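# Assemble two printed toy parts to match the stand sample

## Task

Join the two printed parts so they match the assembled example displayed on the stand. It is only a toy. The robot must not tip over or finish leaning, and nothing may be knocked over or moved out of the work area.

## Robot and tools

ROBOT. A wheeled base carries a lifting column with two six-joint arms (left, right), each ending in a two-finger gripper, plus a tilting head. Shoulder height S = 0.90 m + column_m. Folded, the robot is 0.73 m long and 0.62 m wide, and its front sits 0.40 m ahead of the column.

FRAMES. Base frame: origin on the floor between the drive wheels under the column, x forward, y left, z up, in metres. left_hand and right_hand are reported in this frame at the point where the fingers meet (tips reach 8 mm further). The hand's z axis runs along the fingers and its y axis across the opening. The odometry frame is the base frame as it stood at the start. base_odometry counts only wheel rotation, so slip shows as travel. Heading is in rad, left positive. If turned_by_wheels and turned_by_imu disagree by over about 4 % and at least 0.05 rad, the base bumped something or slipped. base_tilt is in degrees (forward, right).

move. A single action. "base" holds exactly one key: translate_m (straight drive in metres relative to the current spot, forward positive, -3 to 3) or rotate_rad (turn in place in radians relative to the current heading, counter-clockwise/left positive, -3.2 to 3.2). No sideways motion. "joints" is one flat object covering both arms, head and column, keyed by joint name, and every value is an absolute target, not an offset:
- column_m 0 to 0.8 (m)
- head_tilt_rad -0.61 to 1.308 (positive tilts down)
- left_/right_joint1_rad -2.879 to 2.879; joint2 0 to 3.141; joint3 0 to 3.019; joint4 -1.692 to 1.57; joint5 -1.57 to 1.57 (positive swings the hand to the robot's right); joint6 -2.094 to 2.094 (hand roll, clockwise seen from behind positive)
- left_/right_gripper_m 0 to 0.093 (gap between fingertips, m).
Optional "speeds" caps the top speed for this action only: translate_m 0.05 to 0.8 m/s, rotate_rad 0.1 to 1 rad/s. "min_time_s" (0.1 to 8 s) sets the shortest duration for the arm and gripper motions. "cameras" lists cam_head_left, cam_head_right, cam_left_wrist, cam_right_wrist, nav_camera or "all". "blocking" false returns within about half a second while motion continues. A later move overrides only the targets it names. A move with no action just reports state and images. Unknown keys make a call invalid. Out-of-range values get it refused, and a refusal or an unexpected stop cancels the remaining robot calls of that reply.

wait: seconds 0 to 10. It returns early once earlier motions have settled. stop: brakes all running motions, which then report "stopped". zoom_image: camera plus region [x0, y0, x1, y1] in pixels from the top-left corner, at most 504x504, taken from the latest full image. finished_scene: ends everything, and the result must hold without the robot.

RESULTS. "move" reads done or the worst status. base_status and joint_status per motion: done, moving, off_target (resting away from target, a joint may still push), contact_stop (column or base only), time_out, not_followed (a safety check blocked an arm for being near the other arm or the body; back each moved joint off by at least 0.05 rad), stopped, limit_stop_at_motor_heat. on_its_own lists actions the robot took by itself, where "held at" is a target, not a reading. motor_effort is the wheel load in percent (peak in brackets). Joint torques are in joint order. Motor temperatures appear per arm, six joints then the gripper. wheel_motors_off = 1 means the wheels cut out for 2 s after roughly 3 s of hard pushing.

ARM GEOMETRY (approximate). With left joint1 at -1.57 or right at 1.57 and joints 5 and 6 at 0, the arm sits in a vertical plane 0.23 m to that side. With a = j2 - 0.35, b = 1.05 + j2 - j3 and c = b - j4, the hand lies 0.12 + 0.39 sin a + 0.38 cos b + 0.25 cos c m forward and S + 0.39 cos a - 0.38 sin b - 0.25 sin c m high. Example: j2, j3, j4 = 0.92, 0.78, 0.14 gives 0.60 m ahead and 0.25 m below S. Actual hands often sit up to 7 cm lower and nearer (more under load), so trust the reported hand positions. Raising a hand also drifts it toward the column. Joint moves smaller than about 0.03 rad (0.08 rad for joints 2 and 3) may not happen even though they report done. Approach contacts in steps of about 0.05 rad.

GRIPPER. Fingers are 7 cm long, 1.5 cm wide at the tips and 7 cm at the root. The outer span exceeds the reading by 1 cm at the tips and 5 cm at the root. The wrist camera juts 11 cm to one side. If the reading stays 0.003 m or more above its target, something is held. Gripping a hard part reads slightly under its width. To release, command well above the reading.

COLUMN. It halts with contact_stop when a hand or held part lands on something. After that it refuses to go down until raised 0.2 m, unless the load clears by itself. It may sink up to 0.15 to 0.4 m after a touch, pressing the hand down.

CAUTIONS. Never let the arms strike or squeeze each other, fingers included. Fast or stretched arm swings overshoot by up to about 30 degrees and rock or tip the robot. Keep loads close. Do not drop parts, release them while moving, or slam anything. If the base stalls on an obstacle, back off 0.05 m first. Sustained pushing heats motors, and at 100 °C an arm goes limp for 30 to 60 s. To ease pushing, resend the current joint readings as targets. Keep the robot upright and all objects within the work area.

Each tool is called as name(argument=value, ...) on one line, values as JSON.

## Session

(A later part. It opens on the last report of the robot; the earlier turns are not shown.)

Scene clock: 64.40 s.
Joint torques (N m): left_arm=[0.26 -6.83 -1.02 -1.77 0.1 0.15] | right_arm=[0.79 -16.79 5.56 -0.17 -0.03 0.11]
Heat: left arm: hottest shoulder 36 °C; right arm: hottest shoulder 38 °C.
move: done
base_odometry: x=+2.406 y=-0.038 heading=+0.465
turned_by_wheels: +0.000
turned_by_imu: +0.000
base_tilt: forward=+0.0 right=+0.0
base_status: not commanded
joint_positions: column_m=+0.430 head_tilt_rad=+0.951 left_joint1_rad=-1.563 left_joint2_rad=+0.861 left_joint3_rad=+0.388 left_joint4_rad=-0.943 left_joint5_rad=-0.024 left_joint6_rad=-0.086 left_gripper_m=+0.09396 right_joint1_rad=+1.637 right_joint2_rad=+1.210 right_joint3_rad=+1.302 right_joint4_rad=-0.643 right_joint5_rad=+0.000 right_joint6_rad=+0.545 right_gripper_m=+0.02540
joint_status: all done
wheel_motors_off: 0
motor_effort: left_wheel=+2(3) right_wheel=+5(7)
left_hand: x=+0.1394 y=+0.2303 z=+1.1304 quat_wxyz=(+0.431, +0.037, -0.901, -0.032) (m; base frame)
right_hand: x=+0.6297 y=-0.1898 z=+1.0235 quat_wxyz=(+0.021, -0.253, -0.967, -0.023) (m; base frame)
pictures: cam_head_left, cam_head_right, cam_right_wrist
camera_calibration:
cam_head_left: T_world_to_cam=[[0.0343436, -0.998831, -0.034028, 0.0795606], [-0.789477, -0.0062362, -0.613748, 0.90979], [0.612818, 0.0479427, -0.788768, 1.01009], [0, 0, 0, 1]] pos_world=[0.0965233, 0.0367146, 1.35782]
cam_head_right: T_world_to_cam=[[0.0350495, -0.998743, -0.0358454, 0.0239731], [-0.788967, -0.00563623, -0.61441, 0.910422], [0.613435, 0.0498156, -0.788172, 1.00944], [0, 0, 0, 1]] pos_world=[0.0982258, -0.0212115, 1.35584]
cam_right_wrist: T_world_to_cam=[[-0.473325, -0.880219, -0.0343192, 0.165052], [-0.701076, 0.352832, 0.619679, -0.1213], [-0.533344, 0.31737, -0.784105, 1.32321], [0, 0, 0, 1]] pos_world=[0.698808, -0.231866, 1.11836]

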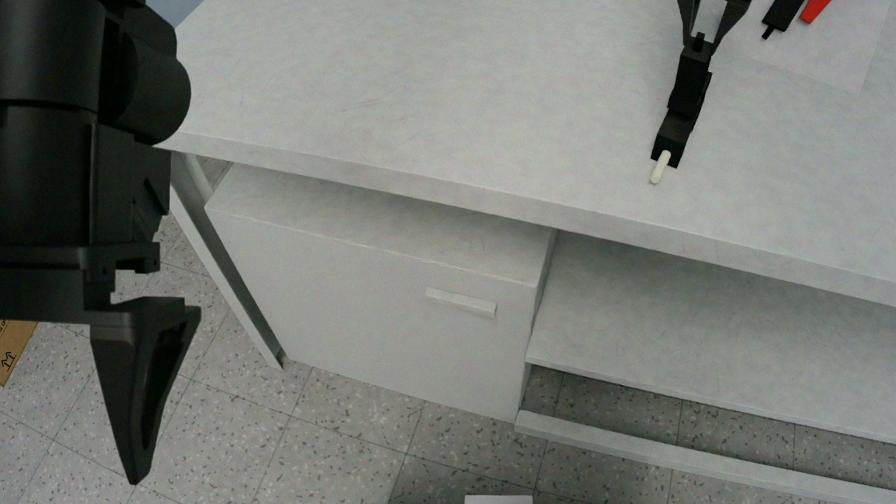

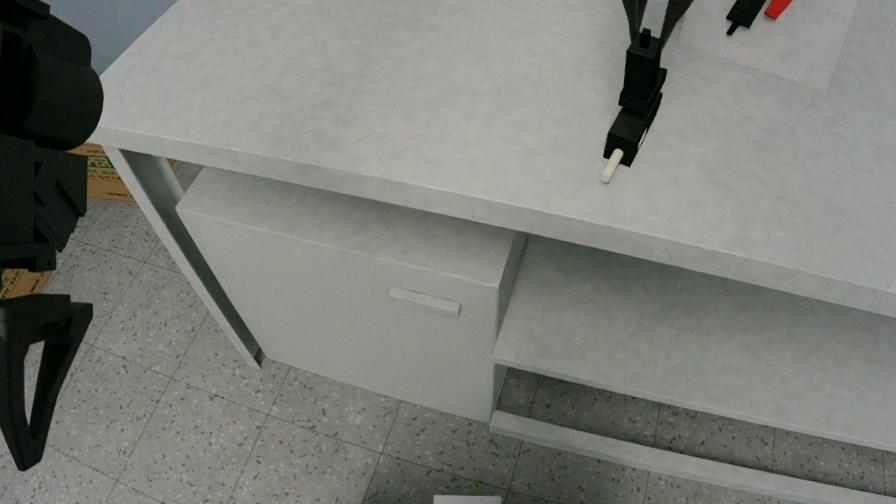

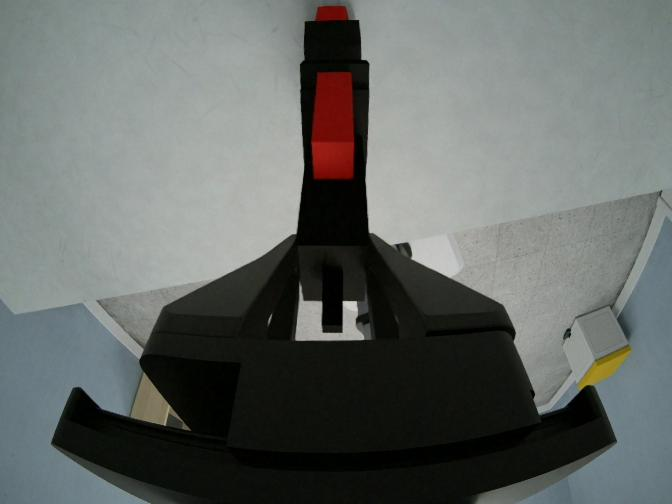

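move(joints={"right_joint1_rad":1.59})

move(joints={"right_joint1_rad":1.642})

move(joints={"column_m":0.42})

move(joints={"column_m":0.412}, cameras=["cam_head_left","cam_head_right","cam_right_wrist"])

zoom_image(camera="cam_head_left", region=[620, 20, 780, 180])

zoom_image(camera="cam_head_right", region=[580, 20, 740, 180])

zoom_image(camera="cam_right_wrist", region=[220, 0, 420, 200])

Scene clock: 66.33 s.
Joint torques (N m): left_arm=[1.03 -7.12 -0.81 -1.81 0.09 0.16] | right_arm=[0.5 -17.08 5.68 -0.06 -0.04 0.17]
Heat: left arm: hottest shoulder 36 °C; right arm: hottest shoulder 38 °C.
move: done
base_odometry: x=+2.406 y=-0.038 heading=+0.465
turned_by_wheels: +0.000
turned_by_imu: +0.000
base_tilt: forward=-0.1 right=-0.1
base_status: not commanded
joint_positions: column_m=+0.430 head_tilt_rad=+0.951 left_joint1_rad=-1.563 left_joint2_rad=+0.861 left_joint3_rad=+0.388 left_joint4_rad=-0.943 left_joint5_rad=-0.024 left_joint6_rad=-0.086 left_gripper_m=+0.09396 right_joint1_rad=+1.592 right_joint2_rad=+1.210 right_joint3_rad=+1.302 right_joint4_rad=-0.643 right_joint5_rad=+0.000 right_joint6_rad=+0.545 right_gripper_m=+0.02540
joint_status: all done
wheel_motors_off: 0
motor_effort: left_wheel=+2(3) right_wheel=+5(7)
left_hand: x=+0.1394 y=+0.2303 z=+1.1304 quat_wxyz=(+0.431, +0.037, -0.901, -0.032) (m; base frame)
right_hand: x=+0.6302 y=-0.2142 z=+1.0226 quat_wxyz=(+0.015, -0.264, -0.964, -0.005) (m; base frame)
pictures: none

Scene clock: 67.10 s.
Joint torques (N m): left_arm=[0.67 -7.36 -1.09 -1.78 0.11 0.14] | right_arm=[0.73 -16.44 5.71 -0.17 -0.06 0.18]
Heat: left arm: hottest shoulder 36 °C; right arm: hottest shoulder 38 °C.
move: done
base_odometry: x=+2.406 y=-0.038 heading=+0.465
turned_by_wheels: +0.000
turned_by_imu: +0.000
base_tilt: forward=+0.0 right=+0.1
base_status: not commanded
joint_positions: column_m=+0.430 head_tilt_rad=+0.951 left_joint1_rad=-1.563 left_joint2_rad=+0.861 left_joint3_rad=+0.388 left_joint4_rad=-0.943 left_joint5_rad=-0.024 left_joint6_rad=-0.086 left_gripper_m=+0.09396 right_joint1_rad=+1.641 right_joint2_rad=+1.210 right_joint3_rad=+1.302 right_joint4_rad=-0.643 right_joint5_rad=+0.000 right_joint6_rad=+0.545 right_gripper_m=+0.02540
joint_status: all done
wheel_motors_off: 0
motor_effort: left_wheel=+2(3) right_wheel=+6(6)
left_hand: x=+0.1394 y=+0.2303 z=+1.1304 quat_wxyz=(+0.431, +0.037, -0.901, -0.032) (m; base frame)
right_hand: x=+0.6296 y=-0.1873 z=+1.0237 quat_wxyz=(+0.021, -0.252, -0.967, -0.025) (m; base frame)
pictures: none

Scene clock: 67.80 s.
Joint torques (N m): left_arm=[0.62 -6.95 -1.01 -1.76 0.07 0.13] | right_arm=[0.73 -16.44 5.5 -0.24 -0.05 0.17]
Heat: left arm: hottest shoulder 36 °C; right arm: hottest shoulder 38 °C.
move: done
base_odometry: x=+2.406 y=-0.038 heading=+0.465
turned_by_wheels: +0.000
turned_by_imu: +0.000
base_tilt: forward=+0.0 right=-0.1
base_status: not commanded
joint_positions: column_m=+0.420 head_tilt_rad=+0.951 left_joint1_rad=-1.563 left_joint2_rad=+0.861 left_joint3_rad=+0.388 left_joint4_rad=-0.943 left_joint5_rad=-0.024 left_joint6_rad=-0.086 left_gripper_m=+0.09396 right_joint1_rad=+1.641 right_joint2_rad=+1.210 right_joint3_rad=+1.302 right_joint4_rad=-0.644 right_joint5_rad=+0.000 right_joint6_rad=+0.545 right_gripper_m=+0.02540
joint_status: all done
wheel_motors_off: 0
motor_effort: left_wheel=+2(3) right_wheel=+6(7)
left_hand: x=+0.1394 y=+0.2303 z=+1.1204 quat_wxyz=(+0.431, +0.037, -0.901, -0.032) (m; base frame)
right_hand: x=+0.6293 y=-0.1873 z=+1.0135 quat_wxyz=(+0.022, -0.252, -0.967, -0.025) (m; base frame)
pictures: none

Scene clock: 68.43 s.
Joint torques (N m): left_arm=[0.38 -7.12 -0.92 -1.81 0.04 0.17] | right_arm=[1.61 -16.62 5.59 0.03 -0.04 0.15]
Heat: left arm: hottest shoulder 36 °C; right arm: hottest shoulder 38 °C.
move: done
base_odometry: x=+2.406 y=-0.038 heading=+0.465
turned_by_wheels: +0.000
turned_by_imu: +0.000
base_tilt: forward=-0.2 right=+0.0
base_status: not commanded
joint_positions: column_m=+0.412 head_tilt_rad=+0.951 left_joint1_rad=-1.563 left_joint2_rad=+0.861 left_joint3_rad=+0.388 left_joint4_rad=-0.943 left_joint5_rad=-0.024 left_joint6_rad=-0.086 left_gripper_m=+0.09396 right_joint1_rad=+1.641 right_joint2_rad=+1.210 right_joint3_rad=+1.302 right_joint4_rad=-0.644 right_joint5_rad=+0.000 right_joint6_rad=+0.545 right_gripper_m=+0.02540
joint_status: all done
wheel_motors_off: 0
motor_effort: left_wheel=+2(3) right_wheel=+6(7)
left_hand: x=+0.1394 y=+0.2303 z=+1.1124 quat_wxyz=(+0.431, +0.037, -0.901, -0.032) (m; base frame)
right_hand: x=+0.6292 y=-0.1873 z=+1.0053 quat_wxyz=(+0.022, -0.252, -0.967, -0.025) (m; base frame)
pictures: cam_head_left, cam_head_right, cam_right_wrist
camera_calibration:
cam_head_left: T_world_to_cam=[[0.0343436, -0.998831, -0.034028, 0.0789481], [-0.789477, -0.0062362, -0.613748, 0.898743], [0.612818, 0.0479427, -0.788768, 0.995895], [0, 0, 0, 1]] pos_world=[0.0965233, 0.0367146, 1.33982]
cam_head_right: T_world_to_cam=[[0.0350495, -0.998743, -0.0358454, 0.0233279], [-0.788967, -0.00563623, -0.61441, 0.899362], [0.613435, 0.0498156, -0.788172, 0.995253], [0, 0, 0, 1]] pos_world=[0.0982258, -0.0212115, 1.33784]
cam_right_wrist: T_world_to_cam=[[-0.47128, -0.881205, -0.0370455, 0.167643], [-0.700948, 0.348721, 0.622146, -0.11461], [-0.53532, 0.319172, -0.782024, 1.30732], [0, 0, 0, 1]] pos_world=[0.698505, -0.229565, 1.09987]

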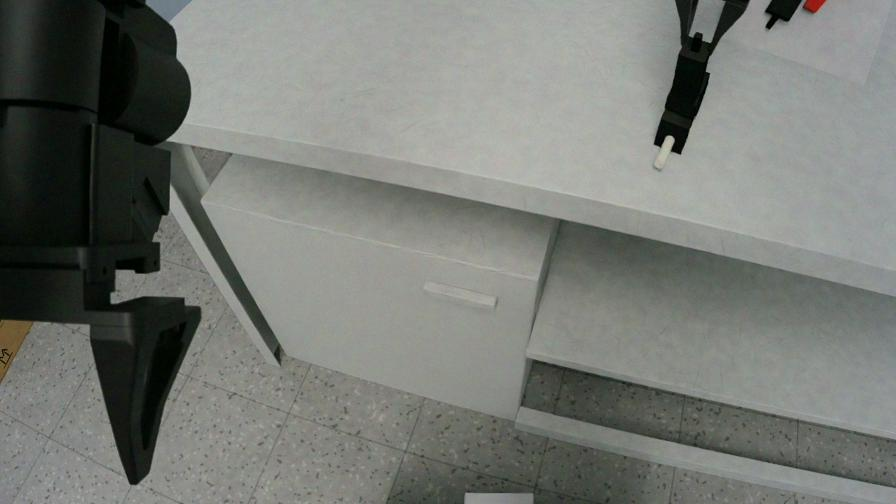

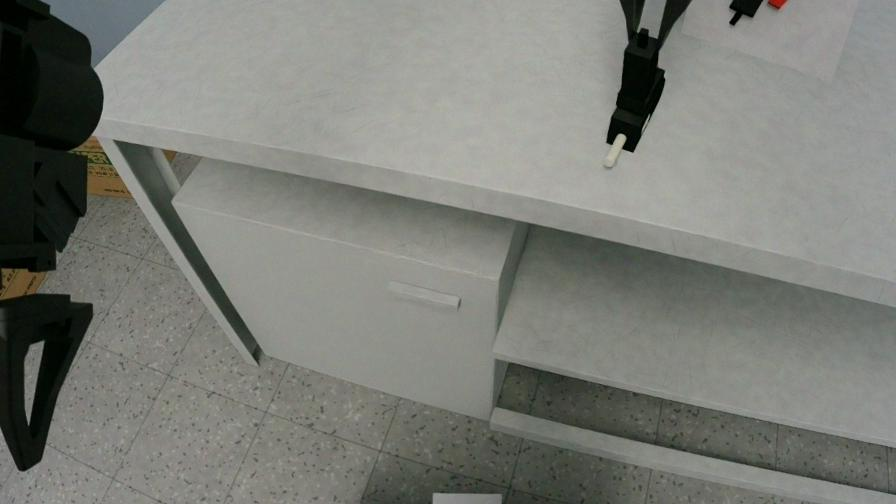

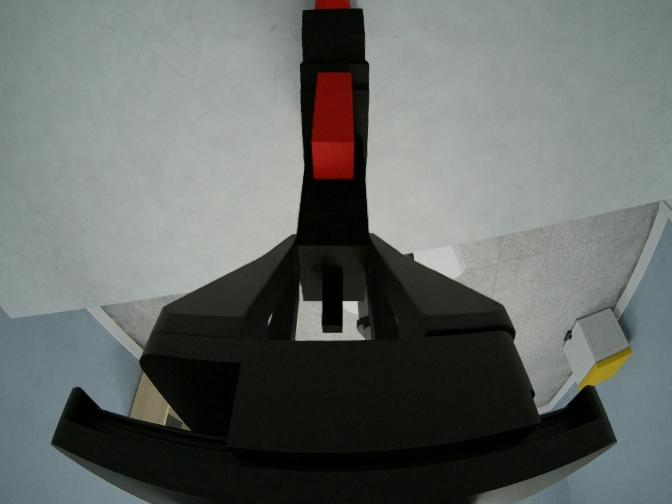

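Scaled by 3.150.

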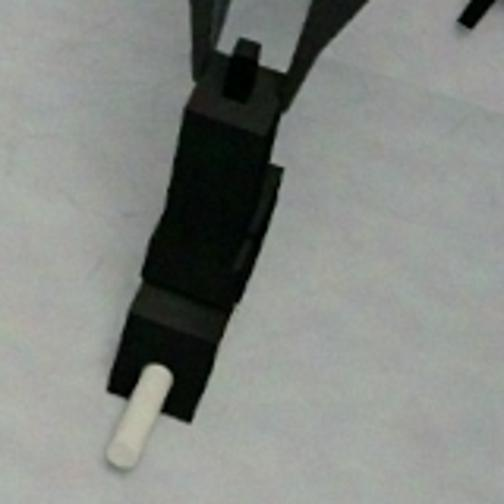

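Scaled by 3.150.

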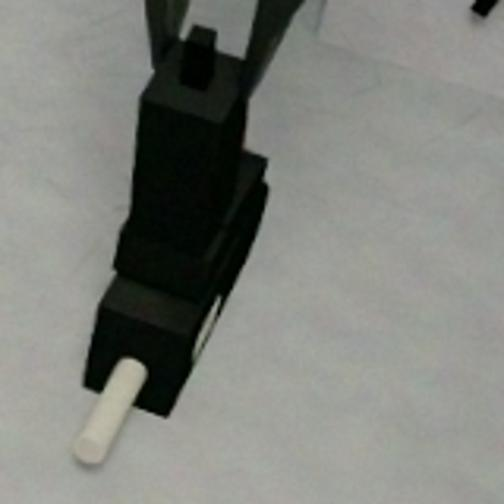

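Scaled by 2.520 from the camera's 672x504 image, which has a finer 960x720 frame.

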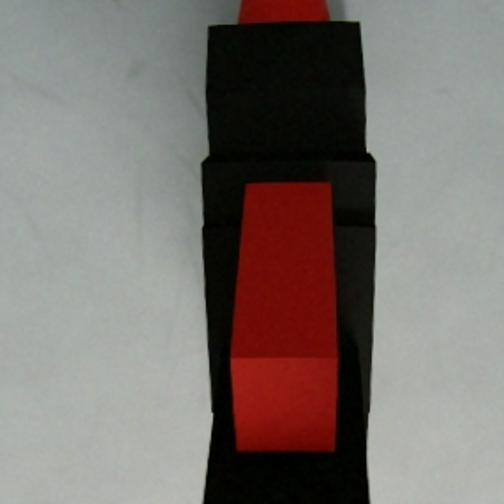

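move(joints={"column_m":0.404})

move(joints={"column_m":0.396}, cameras=["cam_head_left","cam_head_right","cam_right_wrist"])

zoom_image(camera="cam_head_left", region=[620, 20, 780, 180])

zoom_image(camera="cam_head_right", region=[580, 20, 740, 180])

zoom_image(camera="cam_right_wrist", region=[220, 0, 420, 200])

Scene clock: 69.50 s.
Joint torques (N m): left_arm=[0.26 -6.95 -0.92 -1.7 0.1 0.16] | right_arm=[0.38 -15.68 5.61 -0.05 -0.04 0.13]
Heat: left arm: hottest shoulder 36 °C; right arm: hottest shoulder 38 °C.
move: done
base_odometry: x=+2.406 y=-0.038 heading=+0.465
turned_by_wheels: +0.000
turned_by_imu: +0.000
base_tilt: forward=-0.1 right=-0.1
base_status: not commanded
joint_positions: column_m=+0.404 head_tilt_rad=+0.951 left_joint1_rad=-1.563 left_joint2_rad=+0.861 left_joint3_rad=+0.388 left_joint4_rad=-0.943 left_joint5_rad=-0.024 left_joint6_rad=-0.086 left_gripper_m=+0.09396 right_joint1_rad=+1.641 right_joint2_rad=+1.204 right_joint3_rad=+1.302 right_joint4_rad=-0.647 right_joint5_rad=+0.000 right_joint6_rad=+0.545 right_gripper_m=+0.02540
joint_status: all done
wheel_motors_off: 0
motor_effort: left_wheel=+2(3) right_wheel=+7(7)
left_hand: x=+0.1394 y=+0.2303 z=+1.1044 quat_wxyz=(+0.431, +0.037, -0.901, -0.032) (m; base frame)
right_hand: x=+0.6306 y=-0.1873 z=+1.0005 quat_wxyz=(+0.020, -0.252, -0.967, -0.026) (m; base frame)
pictures: none

Scene clock: 70.13 s.
Joint torques (N m): left_arm=[0.32 -7.12 -0.96 -1.76 0.06 0.15] | right_arm=[0.85 -14.74 5.65 0.12 0 0.13]
Heat: left arm: hottest shoulder 36 °C; right arm: hottest shoulder 38 °C.
move: done
base_odometry: x=+2.406 y=-0.038 heading=+0.465
turned_by_wheels: +0.000
turned_by_imu: +0.000
base_tilt: forward=+0.0 right=+0.0
base_status: not commanded
joint_positions: column_m=+0.396 head_tilt_rad=+0.951 left_joint1_rad=-1.563 left_joint2_rad=+0.861 left_joint3_rad=+0.388 left_joint4_rad=-0.943 left_joint5_rad=-0.024 left_joint6_rad=-0.086 left_gripper_m=+0.09396 right_joint1_rad=+1.641 right_joint2_rad=+1.190 right_joint3_rad=+1.305 right_joint4_rad=-0.649 right_joint5_rad=+0.000 right_joint6_rad=+0.545 right_gripper_m=+0.02540
joint_status: all done
wheel_motors_off: 0
motor_effort: left_wheel=+2(3) right_wheel=+7(7)
left_hand: x=+0.1394 y=+0.2303 z=+1.0964 quat_wxyz=(+0.431, +0.037, -0.901, -0.032) (m; base frame)
right_hand: x=+0.6359 y=-0.1876 z=+1.0005 quat_wxyz=(+0.013, -0.252, -0.967, -0.028) (m; base frame)
pictures: cam_head_left, cam_head_right, cam_right_wrist
camera_calibration:
cam_head_left: T_world_to_cam=[[0.0343436, -0.998831, -0.034028, 0.0784036], [-0.789477, -0.0062362, -0.613748, 0.888923], [0.612818, 0.0479427, -0.788768, 0.983275], [0, 0, 0, 1]] pos_world=[0.0965233, 0.0367146, 1.32382]
cam_head_right: T_world_to_cam=[[0.0350495, -0.998743, -0.0358454, 0.0227544], [-0.788967, -0.00563623, -0.61441, 0.889532], [0.613435, 0.0498156, -0.788172, 0.982642], [0, 0, 0, 1]] pos_world=[0.0982258, -0.0212115, 1.32184]
cam_right_wrist: T_world_to_cam=[[-0.471569, -0.880583, -0.0468544, 0.180482], [-0.711751, 0.348712, 0.609763, -0.0875845], [-0.520608, 0.320894, -0.791198, 1.30739], [0, 0, 0, 1]] pos_world=[0.703412, -0.230064, 1.09627]

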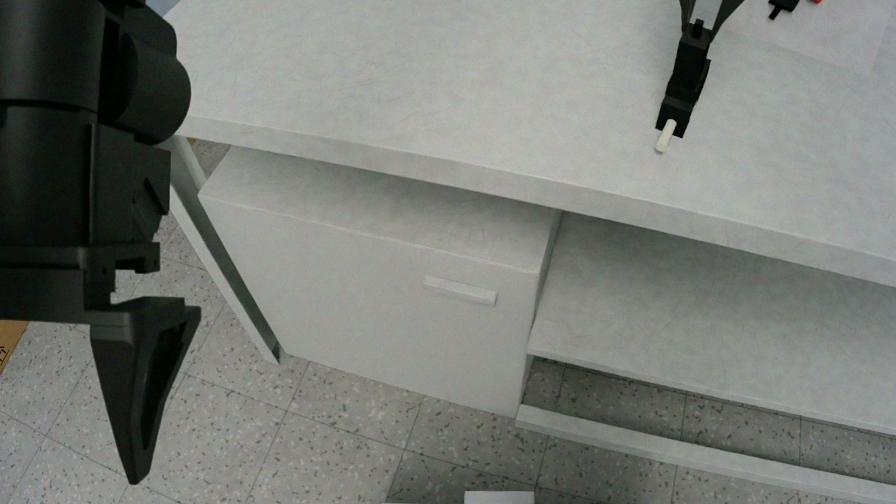

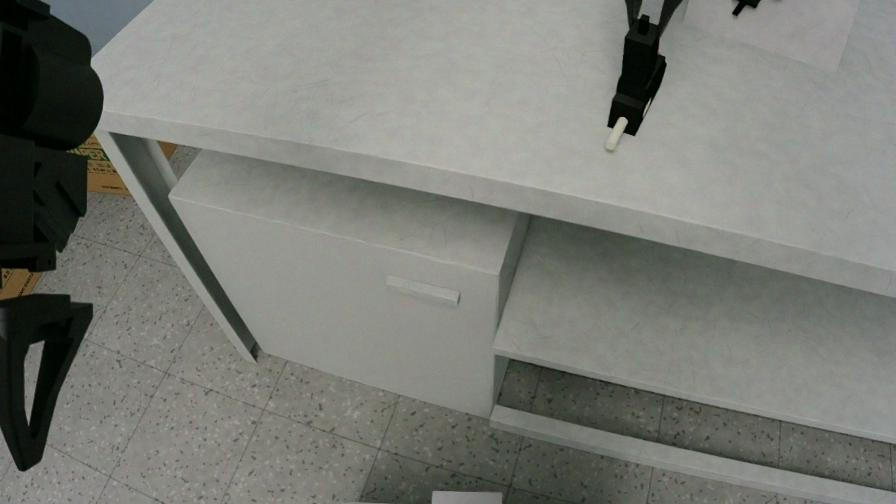

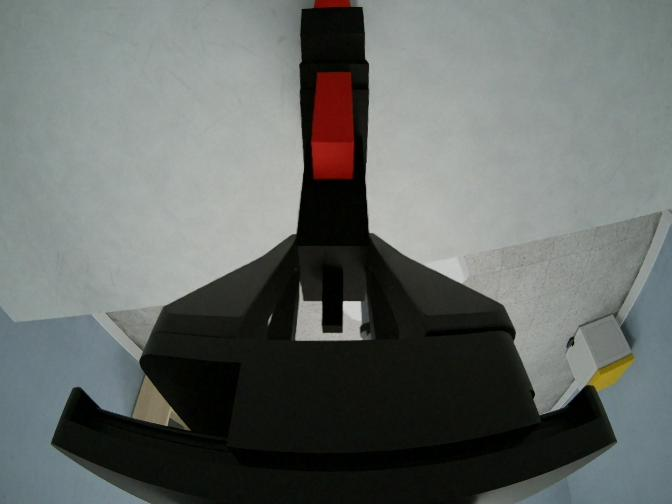

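Scaled by 3.150.

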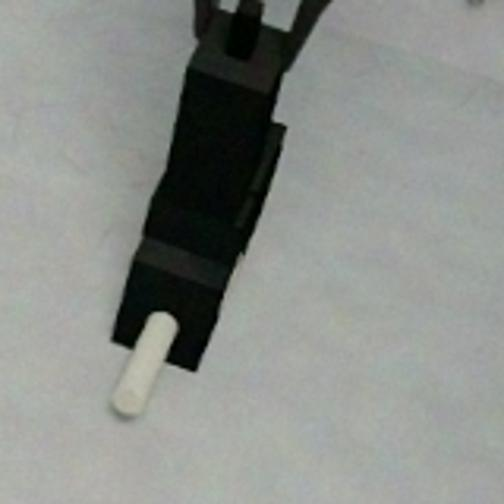

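Scaled by 3.150.

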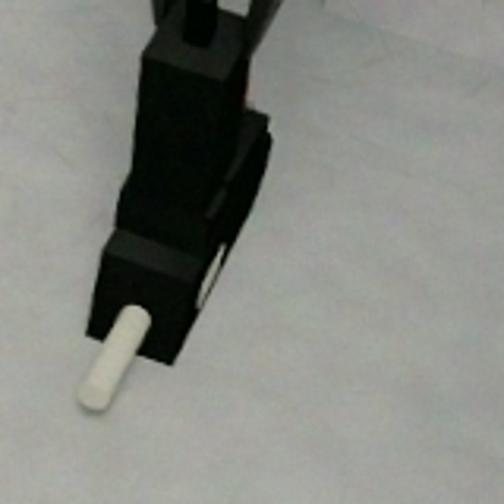

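Scaled by 2.520 from the camera's 672x504 image, which has a finer 960x720 frame.

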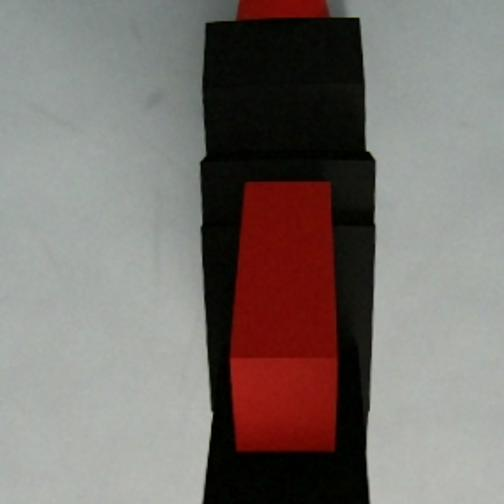

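zoom_image(camera="cam_head_right", region=[600, 40, 680, 140])

zoom_image(camera="cam_head_left", region=[650, 40, 730, 140])

zoom_image(camera="cam_right_wrist", region=[290, 0, 380, 100])

Scaled by 5.040.

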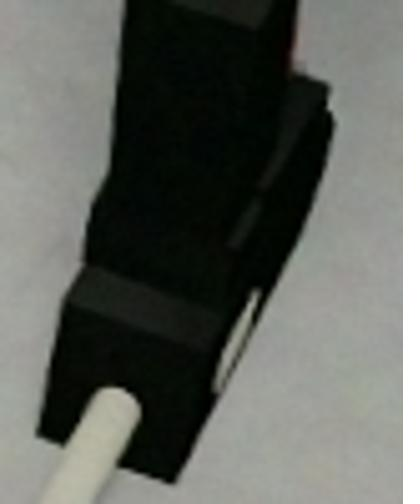

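Scaled by 5.040.

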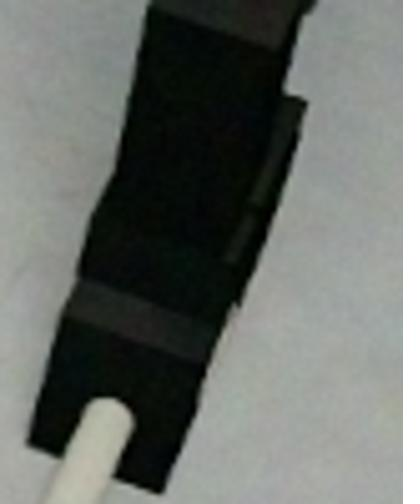

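Scaled by 5.040 from the camera's 672x504 image, which has a finer 960x720 frame.

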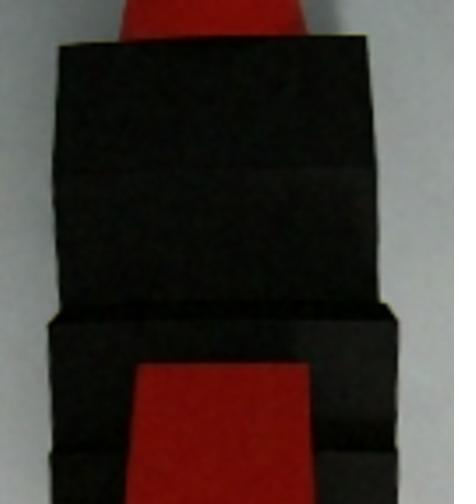

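move(joints={"column_m":0.375}, cameras=["cam_head_left","cam_head_right","cam_right_wrist"])

zoom_image(camera="cam_head_right", region=[580, 10, 680, 130])

zoom_image(camera="cam_head_left", region=[640, 10, 740, 130])

zoom_image(camera="cam_right_wrist", region=[290, 0, 380, 100])

Scene clock: 72.67 s.
Joint torques (N m): left_arm=[0.56 -7.12 -1.01 -1.73 0.09 0.16] | right_arm=[1.2 -12.04 5.07 0.31 -0.03 0.12]
Heat: left arm: hottest shoulder 36 °C; right arm: hottest shoulder 38 °C.
move: done
base_odometry: x=+2.406 y=-0.038 heading=+0.465
turned_by_wheels: +0.000
turned_by_imu: +0.000
base_tilt: forward=-0.1 right=-0.1
base_status: not commanded
joint_positions: column_m=+0.375 head_tilt_rad=+0.951 left_joint1_rad=-1.563 left_joint2_rad=+0.861 left_joint3_rad=+0.388 left_joint4_rad=-0.943 left_joint5_rad=-0.024 left_joint6_rad=-0.086 left_gripper_m=+0.09396 right_joint1_rad=+1.641 right_joint2_rad=+1.155 right_joint3_rad=+1.316 right_joint4_rad=-0.658 right_joint5_rad=-0.001 right_joint6_rad=+0.545 right_gripper_m=+0.02540
joint_status: all done
wheel_motors_off: 0
motor_effort: left_wheel=+2(3) right_wheel=+6(7)
left_hand: x=+0.1394 y=+0.2303 z=+1.0754 quat_wxyz=(+0.431, +0.037, -0.901, -0.032) (m; base frame)
right_hand: x=+0.6497 y=-0.1883 z=+1.0001 quat_wxyz=(-0.004, -0.252, -0.967, -0.034) (m; base frame)
pictures: cam_head_left, cam_head_right, cam_right_wrist
camera_calibration:
cam_head_left: T_world_to_cam=[[0.0343436, -0.998831, -0.034028, 0.0776925], [-0.789477, -0.0062362, -0.613748, 0.876095], [0.612818, 0.0479427, -0.788768, 0.96679], [0, 0, 0, 1]] pos_world=[0.0965233, 0.0367146, 1.30292]
cam_head_right: T_world_to_cam=[[0.0350495, -0.998743, -0.0358454, 0.0220052], [-0.788967, -0.00563623, -0.61441, 0.87669], [0.613435, 0.0498156, -0.788172, 0.966169], [0, 0, 0, 1]] pos_world=[0.0982258, -0.0212115, 1.30094]
cam_right_wrist: T_world_to_cam=[[-0.471438, -0.87942, -0.0660743, 0.205736], [-0.732965, 0.349057, 0.583885, -0.0375047], [-0.490417, 0.323696, -0.809143, 1.31322], [0, 0, 0, 1]] pos_world=[0.713526, -0.231064, 1.09807]

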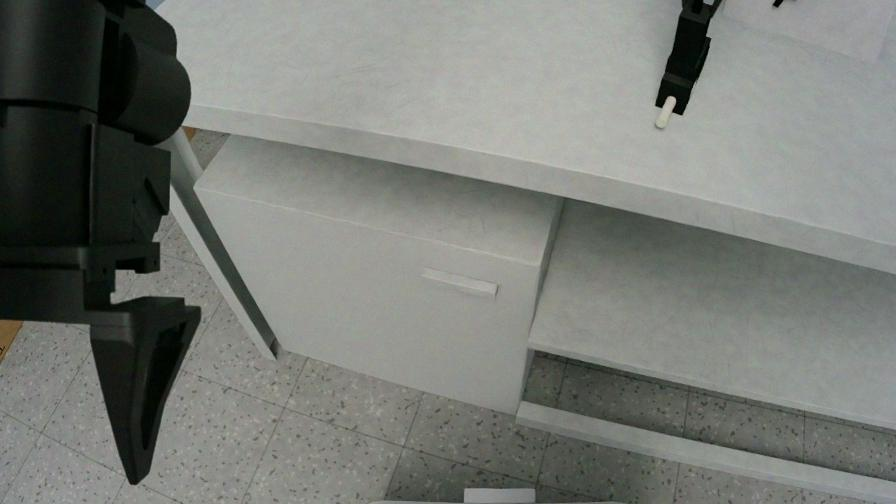

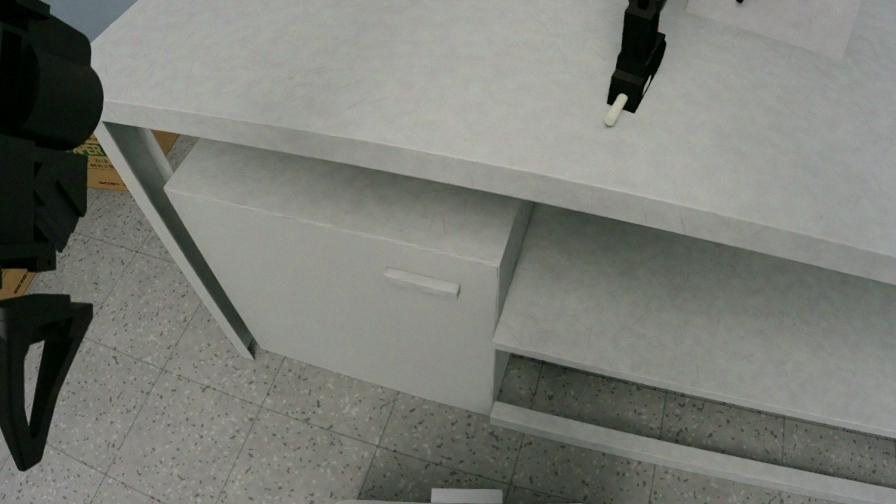

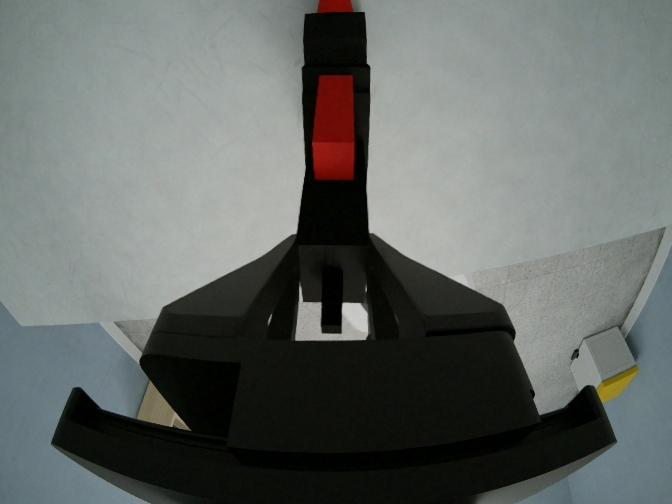

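Scaled by 4.200.

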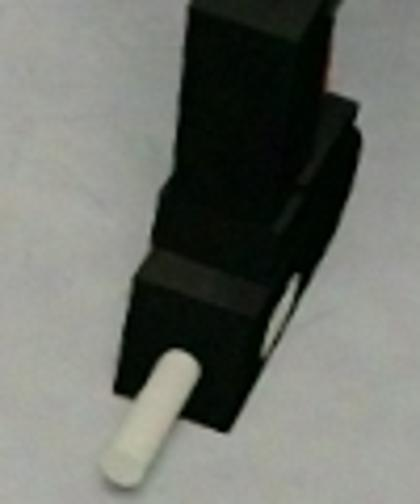

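Scaled by 4.200.

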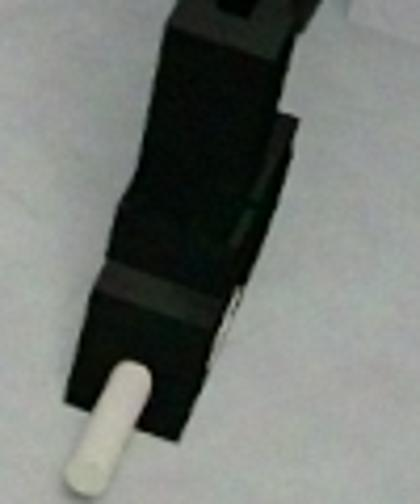

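Scaled by 5.040 from the camera's 672x504 image, which has a finer 960x720 frame.

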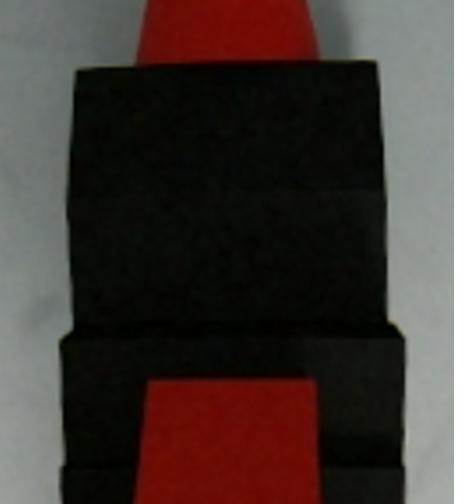

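move(joints={"column_m":0.396})

move(joints={"right_gripper_m":0.05}, min_time_s=2, cameras=["cam_head_left","cam_head_right","cam_right_wrist"])

zoom_image(camera="cam_head_right", region=[580, 10, 700, 150])

zoom_image(camera="cam_right_wrist", region=[220, 0, 420, 200])

Scene clock: 74.03 s.
Joint torques (N m): left_arm=[0.21 -7 -1.03 -1.65 0.08 0.15] | right_arm=[1.08 -15.09 4.92 0.24 0 0.13]
Heat: left arm: hottest shoulder 36 °C; right arm: hottest shoulder 38 °C.
move: done
base_odometry: x=+2.406 y=-0.038 heading=+0.465
turned_by_wheels: +0.000
turned_by_imu: +0.000
base_tilt: forward=-0.1 right=-0.1
base_status: not commanded
joint_positions: column_m=+0.396 head_tilt_rad=+0.951 left_joint1_rad=-1.563 left_joint2_rad=+0.861 left_joint3_rad=+0.388 left_joint4_rad=-0.943 left_joint5_rad=-0.024 left_joint6_rad=-0.086 left_gripper_m=+0.09396 right_joint1_rad=+1.641 right_joint2_rad=+1.193 right_joint3_rad=+1.316 right_joint4_rad=-0.653 right_joint5_rad=-0.001 right_joint6_rad=+0.545 right_gripper_m=+0.02540
joint_status: all done
wheel_motors_off: 0
motor_effort: left_wheel=+2(3) right_wheel=+7(8)
left_hand: x=+0.1394 y=+0.2303 z=+1.0962 quat_wxyz=(+0.431, +0.037, -0.901, -0.032) (m; base frame)
right_hand: x=+0.6399 y=-0.1874 z=+1.0014 quat_wxyz=(+0.012, -0.252, -0.967, -0.029) (m; base frame)
pictures: none

Scene clock: 76.33 s.
Joint torques (N m): left_arm=[0.44 -6.83 -1.03 -1.66 0.08 0.16] | right_arm=[0.56 -15.44 4.9 0.29 0.04 0.15]
Heat: left arm: hottest shoulder 36 °C; right arm: hottest shoulder 38 °C.
move: done
base_odometry: x=+2.406 y=-0.038 heading=+0.465
turned_by_wheels: +0.000
turned_by_imu: +0.000
base_tilt: forward=-0.1 right=+0.0
base_status: not commanded
joint_positions: column_m=+0.396 head_tilt_rad=+0.951 left_joint1_rad=-1.563 left_joint2_rad=+0.861 left_joint3_rad=+0.388 left_joint4_rad=-0.943 left_joint5_rad=-0.024 left_joint6_rad=-0.086 left_gripper_m=+0.09396 right_joint1_rad=+1.641 right_joint2_rad=+1.202 right_joint3_rad=+1.316 right_joint4_rad=-0.653 right_joint5_rad=-0.001 right_joint6_rad=+0.545 right_gripper_m=+0.04995
joint_status: all done
wheel_motors_off: 0
motor_effort: left_wheel=+2(3) right_wheel=+7(7)
left_hand: x=+0.1394 y=+0.2303 z=+1.0962 quat_wxyz=(+0.431, +0.037, -0.901, -0.032) (m; base frame)
right_hand: x=+0.6372 y=-0.1872 z=+0.9967 quat_wxyz=(+0.016, -0.252, -0.967, -0.028) (m; base frame)
pictures: cam_head_left, cam_head_right, cam_right_wrist
camera_calibration:
cam_head_left: T_world_to_cam=[[0.0343436, -0.998831, -0.034028, 0.0784002], [-0.789477, -0.0062362, -0.613748, 0.888861], [0.612818, 0.0479427, -0.788768, 0.983196], [0, 0, 0, 1]] pos_world=[0.0965233, 0.0367146, 1.32372]
cam_head_right: T_world_to_cam=[[0.0350495, -0.998743, -0.0358454, 0.0227508], [-0.788967, -0.00563623, -0.61441, 0.88947], [0.613435, 0.0498156, -0.788172, 0.982563], [0, 0, 0, 1]] pos_world=[0.0982258, -0.0212115, 1.32174]
cam_right_wrist: T_world_to_cam=[[-0.471534, -0.880692, -0.0451383, 0.179557], [-0.708547, 0.347899, 0.613945, -0.0908358], [-0.524993, 0.321479, -0.788057, 1.3046], [0, 0, 0, 1]] pos_world=[0.70521, -0.229664, 1.09197]

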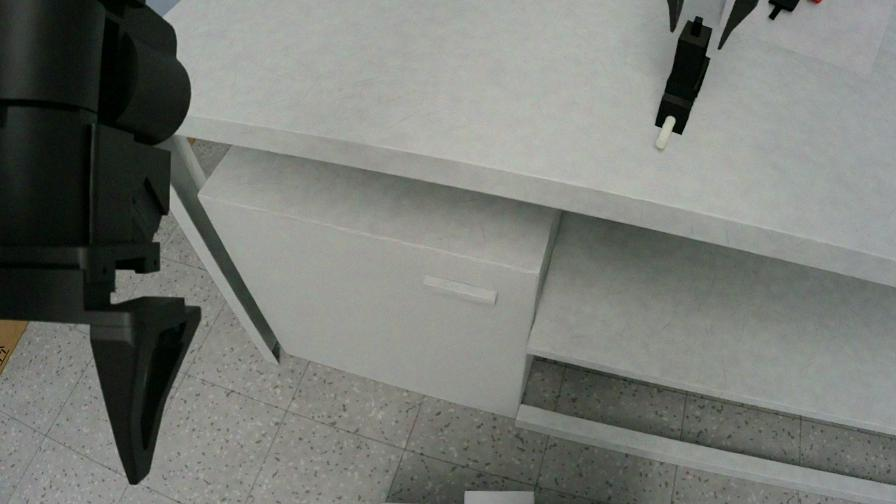

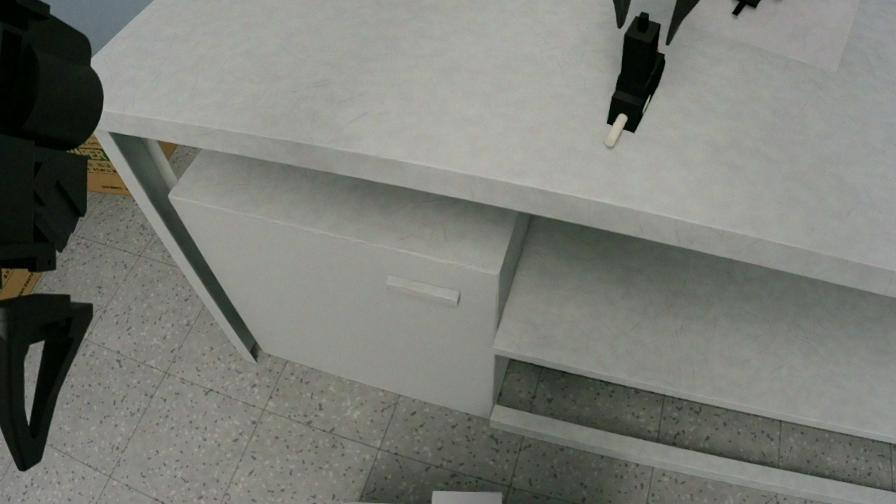

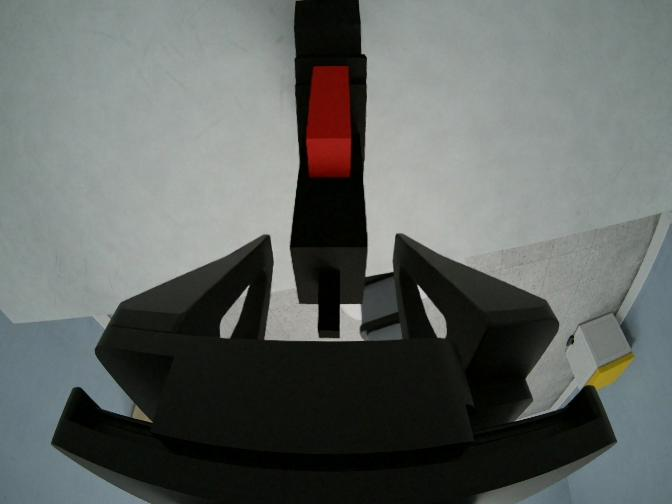

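Scaled by 3.600.

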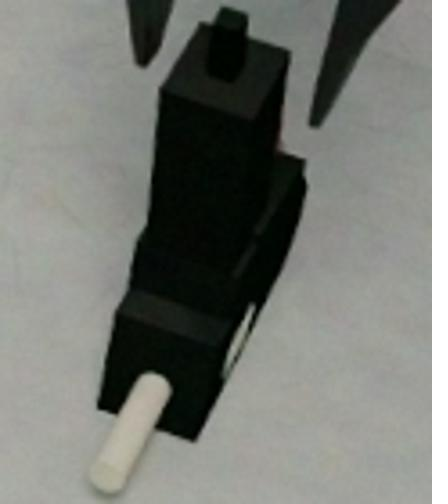

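Scaled by 2.520 from the camera's 672x504 image, which has a finer 960x720 frame.

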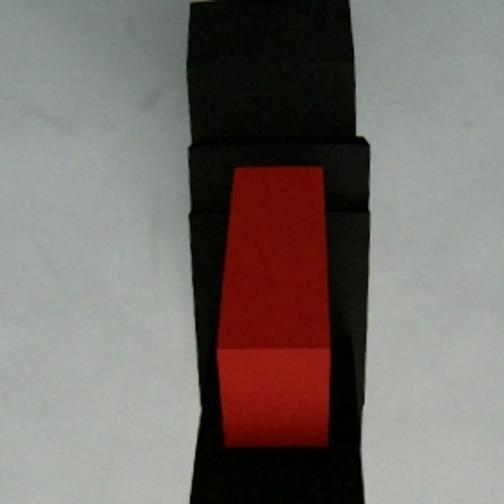

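move(joints={"right_gripper_m":0.08,"column_m":0.5})

move(base={"translate_m":-0.25}, speeds={"translate_m":0.2})

move(joints={"column_m":0.1,"head_tilt_rad":0.6}, cameras=["cam_head_left","cam_head_right","cam_right_wrist"])

Scene clock: 78.73 s.
Joint torques (N m): left_arm=[0.38 -7.18 -1.07 -1.65 0.15 0.15] | right_arm=[0.73 -16.15 4.72 0.18 -0.01 0.12]
Heat: left arm: hottest shoulder 36 °C; right arm: hottest shoulder 38 °C.
move: done
base_odometry: x=+2.406 y=-0.038 heading=+0.465
turned_by_wheels: +0.000
turned_by_imu: +0.000
base_tilt: forward=-0.1 right=+0.1
base_status: not commanded
joint_positions: column_m=+0.500 head_tilt_rad=+0.951 left_joint1_rad=-1.563 left_joint2_rad=+0.861 left_joint3_rad=+0.388 left_joint4_rad=-0.943 left_joint5_rad=-0.024 left_joint6_rad=-0.086 left_gripper_m=+0.09396 right_joint1_rad=+1.641 right_joint2_rad=+1.204 right_joint3_rad=+1.316 right_joint4_rad=-0.653 right_joint5_rad=-0.001 right_joint6_rad=+0.545 right_gripper_m=+0.07993
joint_status: all done
wheel_motors_off: 0
motor_effort: left_wheel=+2(3) right_wheel=+6(7)
left_hand: x=+0.1394 y=+0.2303 z=+1.2003 quat_wxyz=(+0.431, +0.037, -0.901, -0.032) (m; base frame)
right_hand: x=+0.6364 y=-0.1871 z=+1.0993 quat_wxyz=(+0.017, -0.252, -0.967, -0.027) (m; base frame)
pictures: none

Scene clock: 80.83 s.
Joint torques (N m): left_arm=[0.79 -6.42 -1.03 -1.73 0.04 0.16] | right_arm=[1.67 -15.74 4.66 0.17 -0.01 0.17]
Heat: left arm: hottest shoulder 36 °C; right arm: hottest shoulder 38 °C.
move: done
base_odometry: x=+2.182 y=-0.150 heading=+0.467
turned_by_wheels: +0.001
turned_by_imu: +0.002
base_tilt: forward=-0.1 right=-0.1
base_status: done
joint_positions: column_m=+0.500 head_tilt_rad=+0.951 left_joint1_rad=-1.563 left_joint2_rad=+0.861 left_joint3_rad=+0.387 left_joint4_rad=-0.943 left_joint5_rad=-0.024 left_joint6_rad=-0.086 left_gripper_m=+0.09396 right_joint1_rad=+1.641 right_joint2_rad=+1.205 right_joint3_rad=+1.316 right_joint4_rad=-0.653 right_joint5_rad=-0.001 right_joint6_rad=+0.545 right_gripper_m=+0.07993
joint_status: not commanded
wheel_motors_off: 0
motor_effort: left_wheel=+1(65) right_wheel=-1(42)
left_hand: x=+0.1388 y=+0.2303 z=+1.2005 quat_wxyz=(+0.432, +0.037, -0.901, -0.032) (m; base frame)
right_hand: x=+0.6363 y=-0.1871 z=+1.0992 quat_wxyz=(+0.017, -0.252, -0.967, -0.027) (m; base frame)
pictures: none

Scene clock: 86.57 s.
Joint torques (N m): left_arm=[0.44 -6.95 -1.13 -1.62 0.07 0.18] | right_arm=[-0.85 -2.26 8.06 2.56 -0.52 -0.69]
Heat: left arm: hottest shoulder 36 °C; right arm: hottest shoulder 38 °C.
move: contact_stop
base_odometry: x=+2.182 y=-0.150 heading=+0.467
turned_by_wheels: +0.000
turned_by_imu: +0.001
base_tilt: forward=-0.1 right=+0.0
base_status: not commanded
joint_positions: column_m=+0.104 head_tilt_rad=+0.617 left_joint1_rad=-1.563 left_joint2_rad=+0.861 left_joint3_rad=+0.387 left_joint4_rad=-0.943 left_joint5_rad=-0.024 left_joint6_rad=-0.086 left_gripper_m=+0.09396 right_joint1_rad=+1.670 right_joint2_rad=+1.036 right_joint3_rad=+1.281 right_joint4_rad=-0.718 right_joint5_rad=+0.014 right_joint6_rad=+0.639 right_gripper_m=+0.07993
joint_status: column_m contact_stop (moved -0.396 of -0.400); the others done
wheel_motors_off: 0
motor_effort: left_wheel=+16(16) right_wheel=+12(12)
left_hand: x=+0.1388 y=+0.2303 z=+0.8044 quat_wxyz=(+0.432, +0.037, -0.901, -0.032) (m; base frame)
right_hand: x=+0.6459 y=-0.1806 z=+0.7825 quat_wxyz=(-0.013, -0.291, -0.956, -0.043) (m; base frame)
pictures: cam_head_left, cam_head_right, cam_right_wrist
camera_calibration:
cam_head_left: T_world_to_cam=[[0.0436038, -0.998831, -0.020887, 0.0536772], [-0.544578, -0.00623524, -0.838687, 0.94248], [0.837576, 0.0479445, -0.544213, 0.475058], [0, 0, 0, 1]] pos_world=[0.113016, 0.0367146, 1.0501]
cam_head_right: T_world_to_cam=[[0.0448666, -0.998742, -0.0223725, -0.0028931], [-0.543878, -0.00563528, -0.839145, 0.942639], [0.837964, 0.0498175, -0.543447, 0.474414], [0, 0, 0, 1]] pos_world=[0.115268, -0.0212116, 1.04877]
cam_right_wrist: T_world_to_cam=[[-0.539801, -0.837194, -0.0878731, 0.265274], [-0.713282, 0.399459, 0.5759, 0.0866797], [-0.447038, 0.37355, -0.812784, 1.11665], [0, 0, 0, 1]] pos_world=[0.704208, -0.229665, 0.880987]

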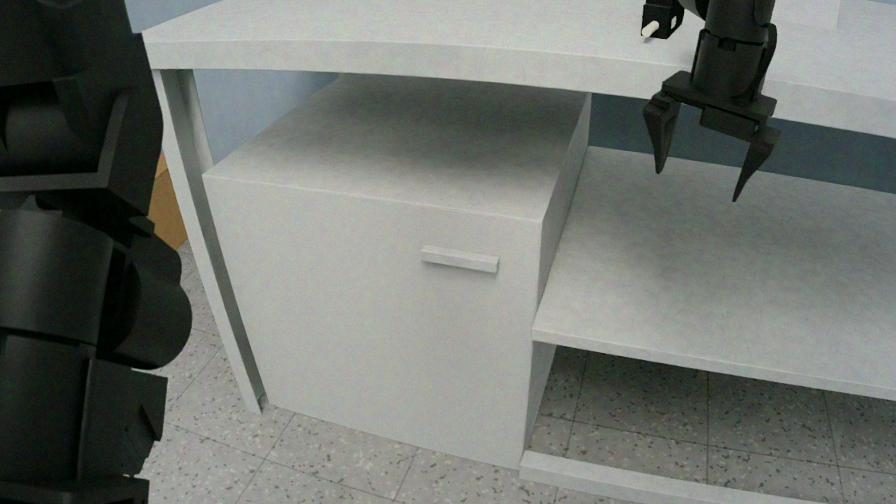

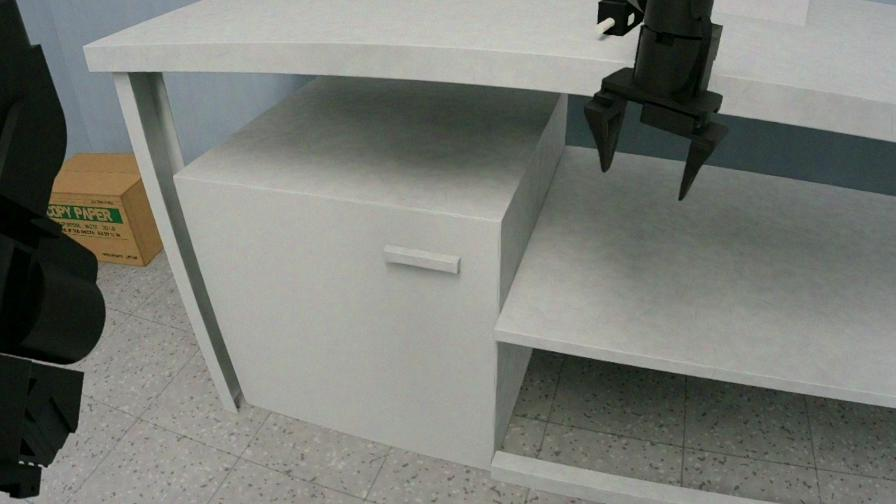

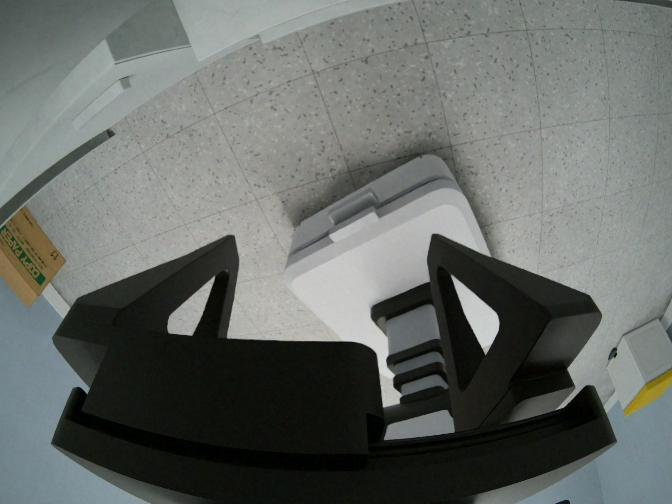

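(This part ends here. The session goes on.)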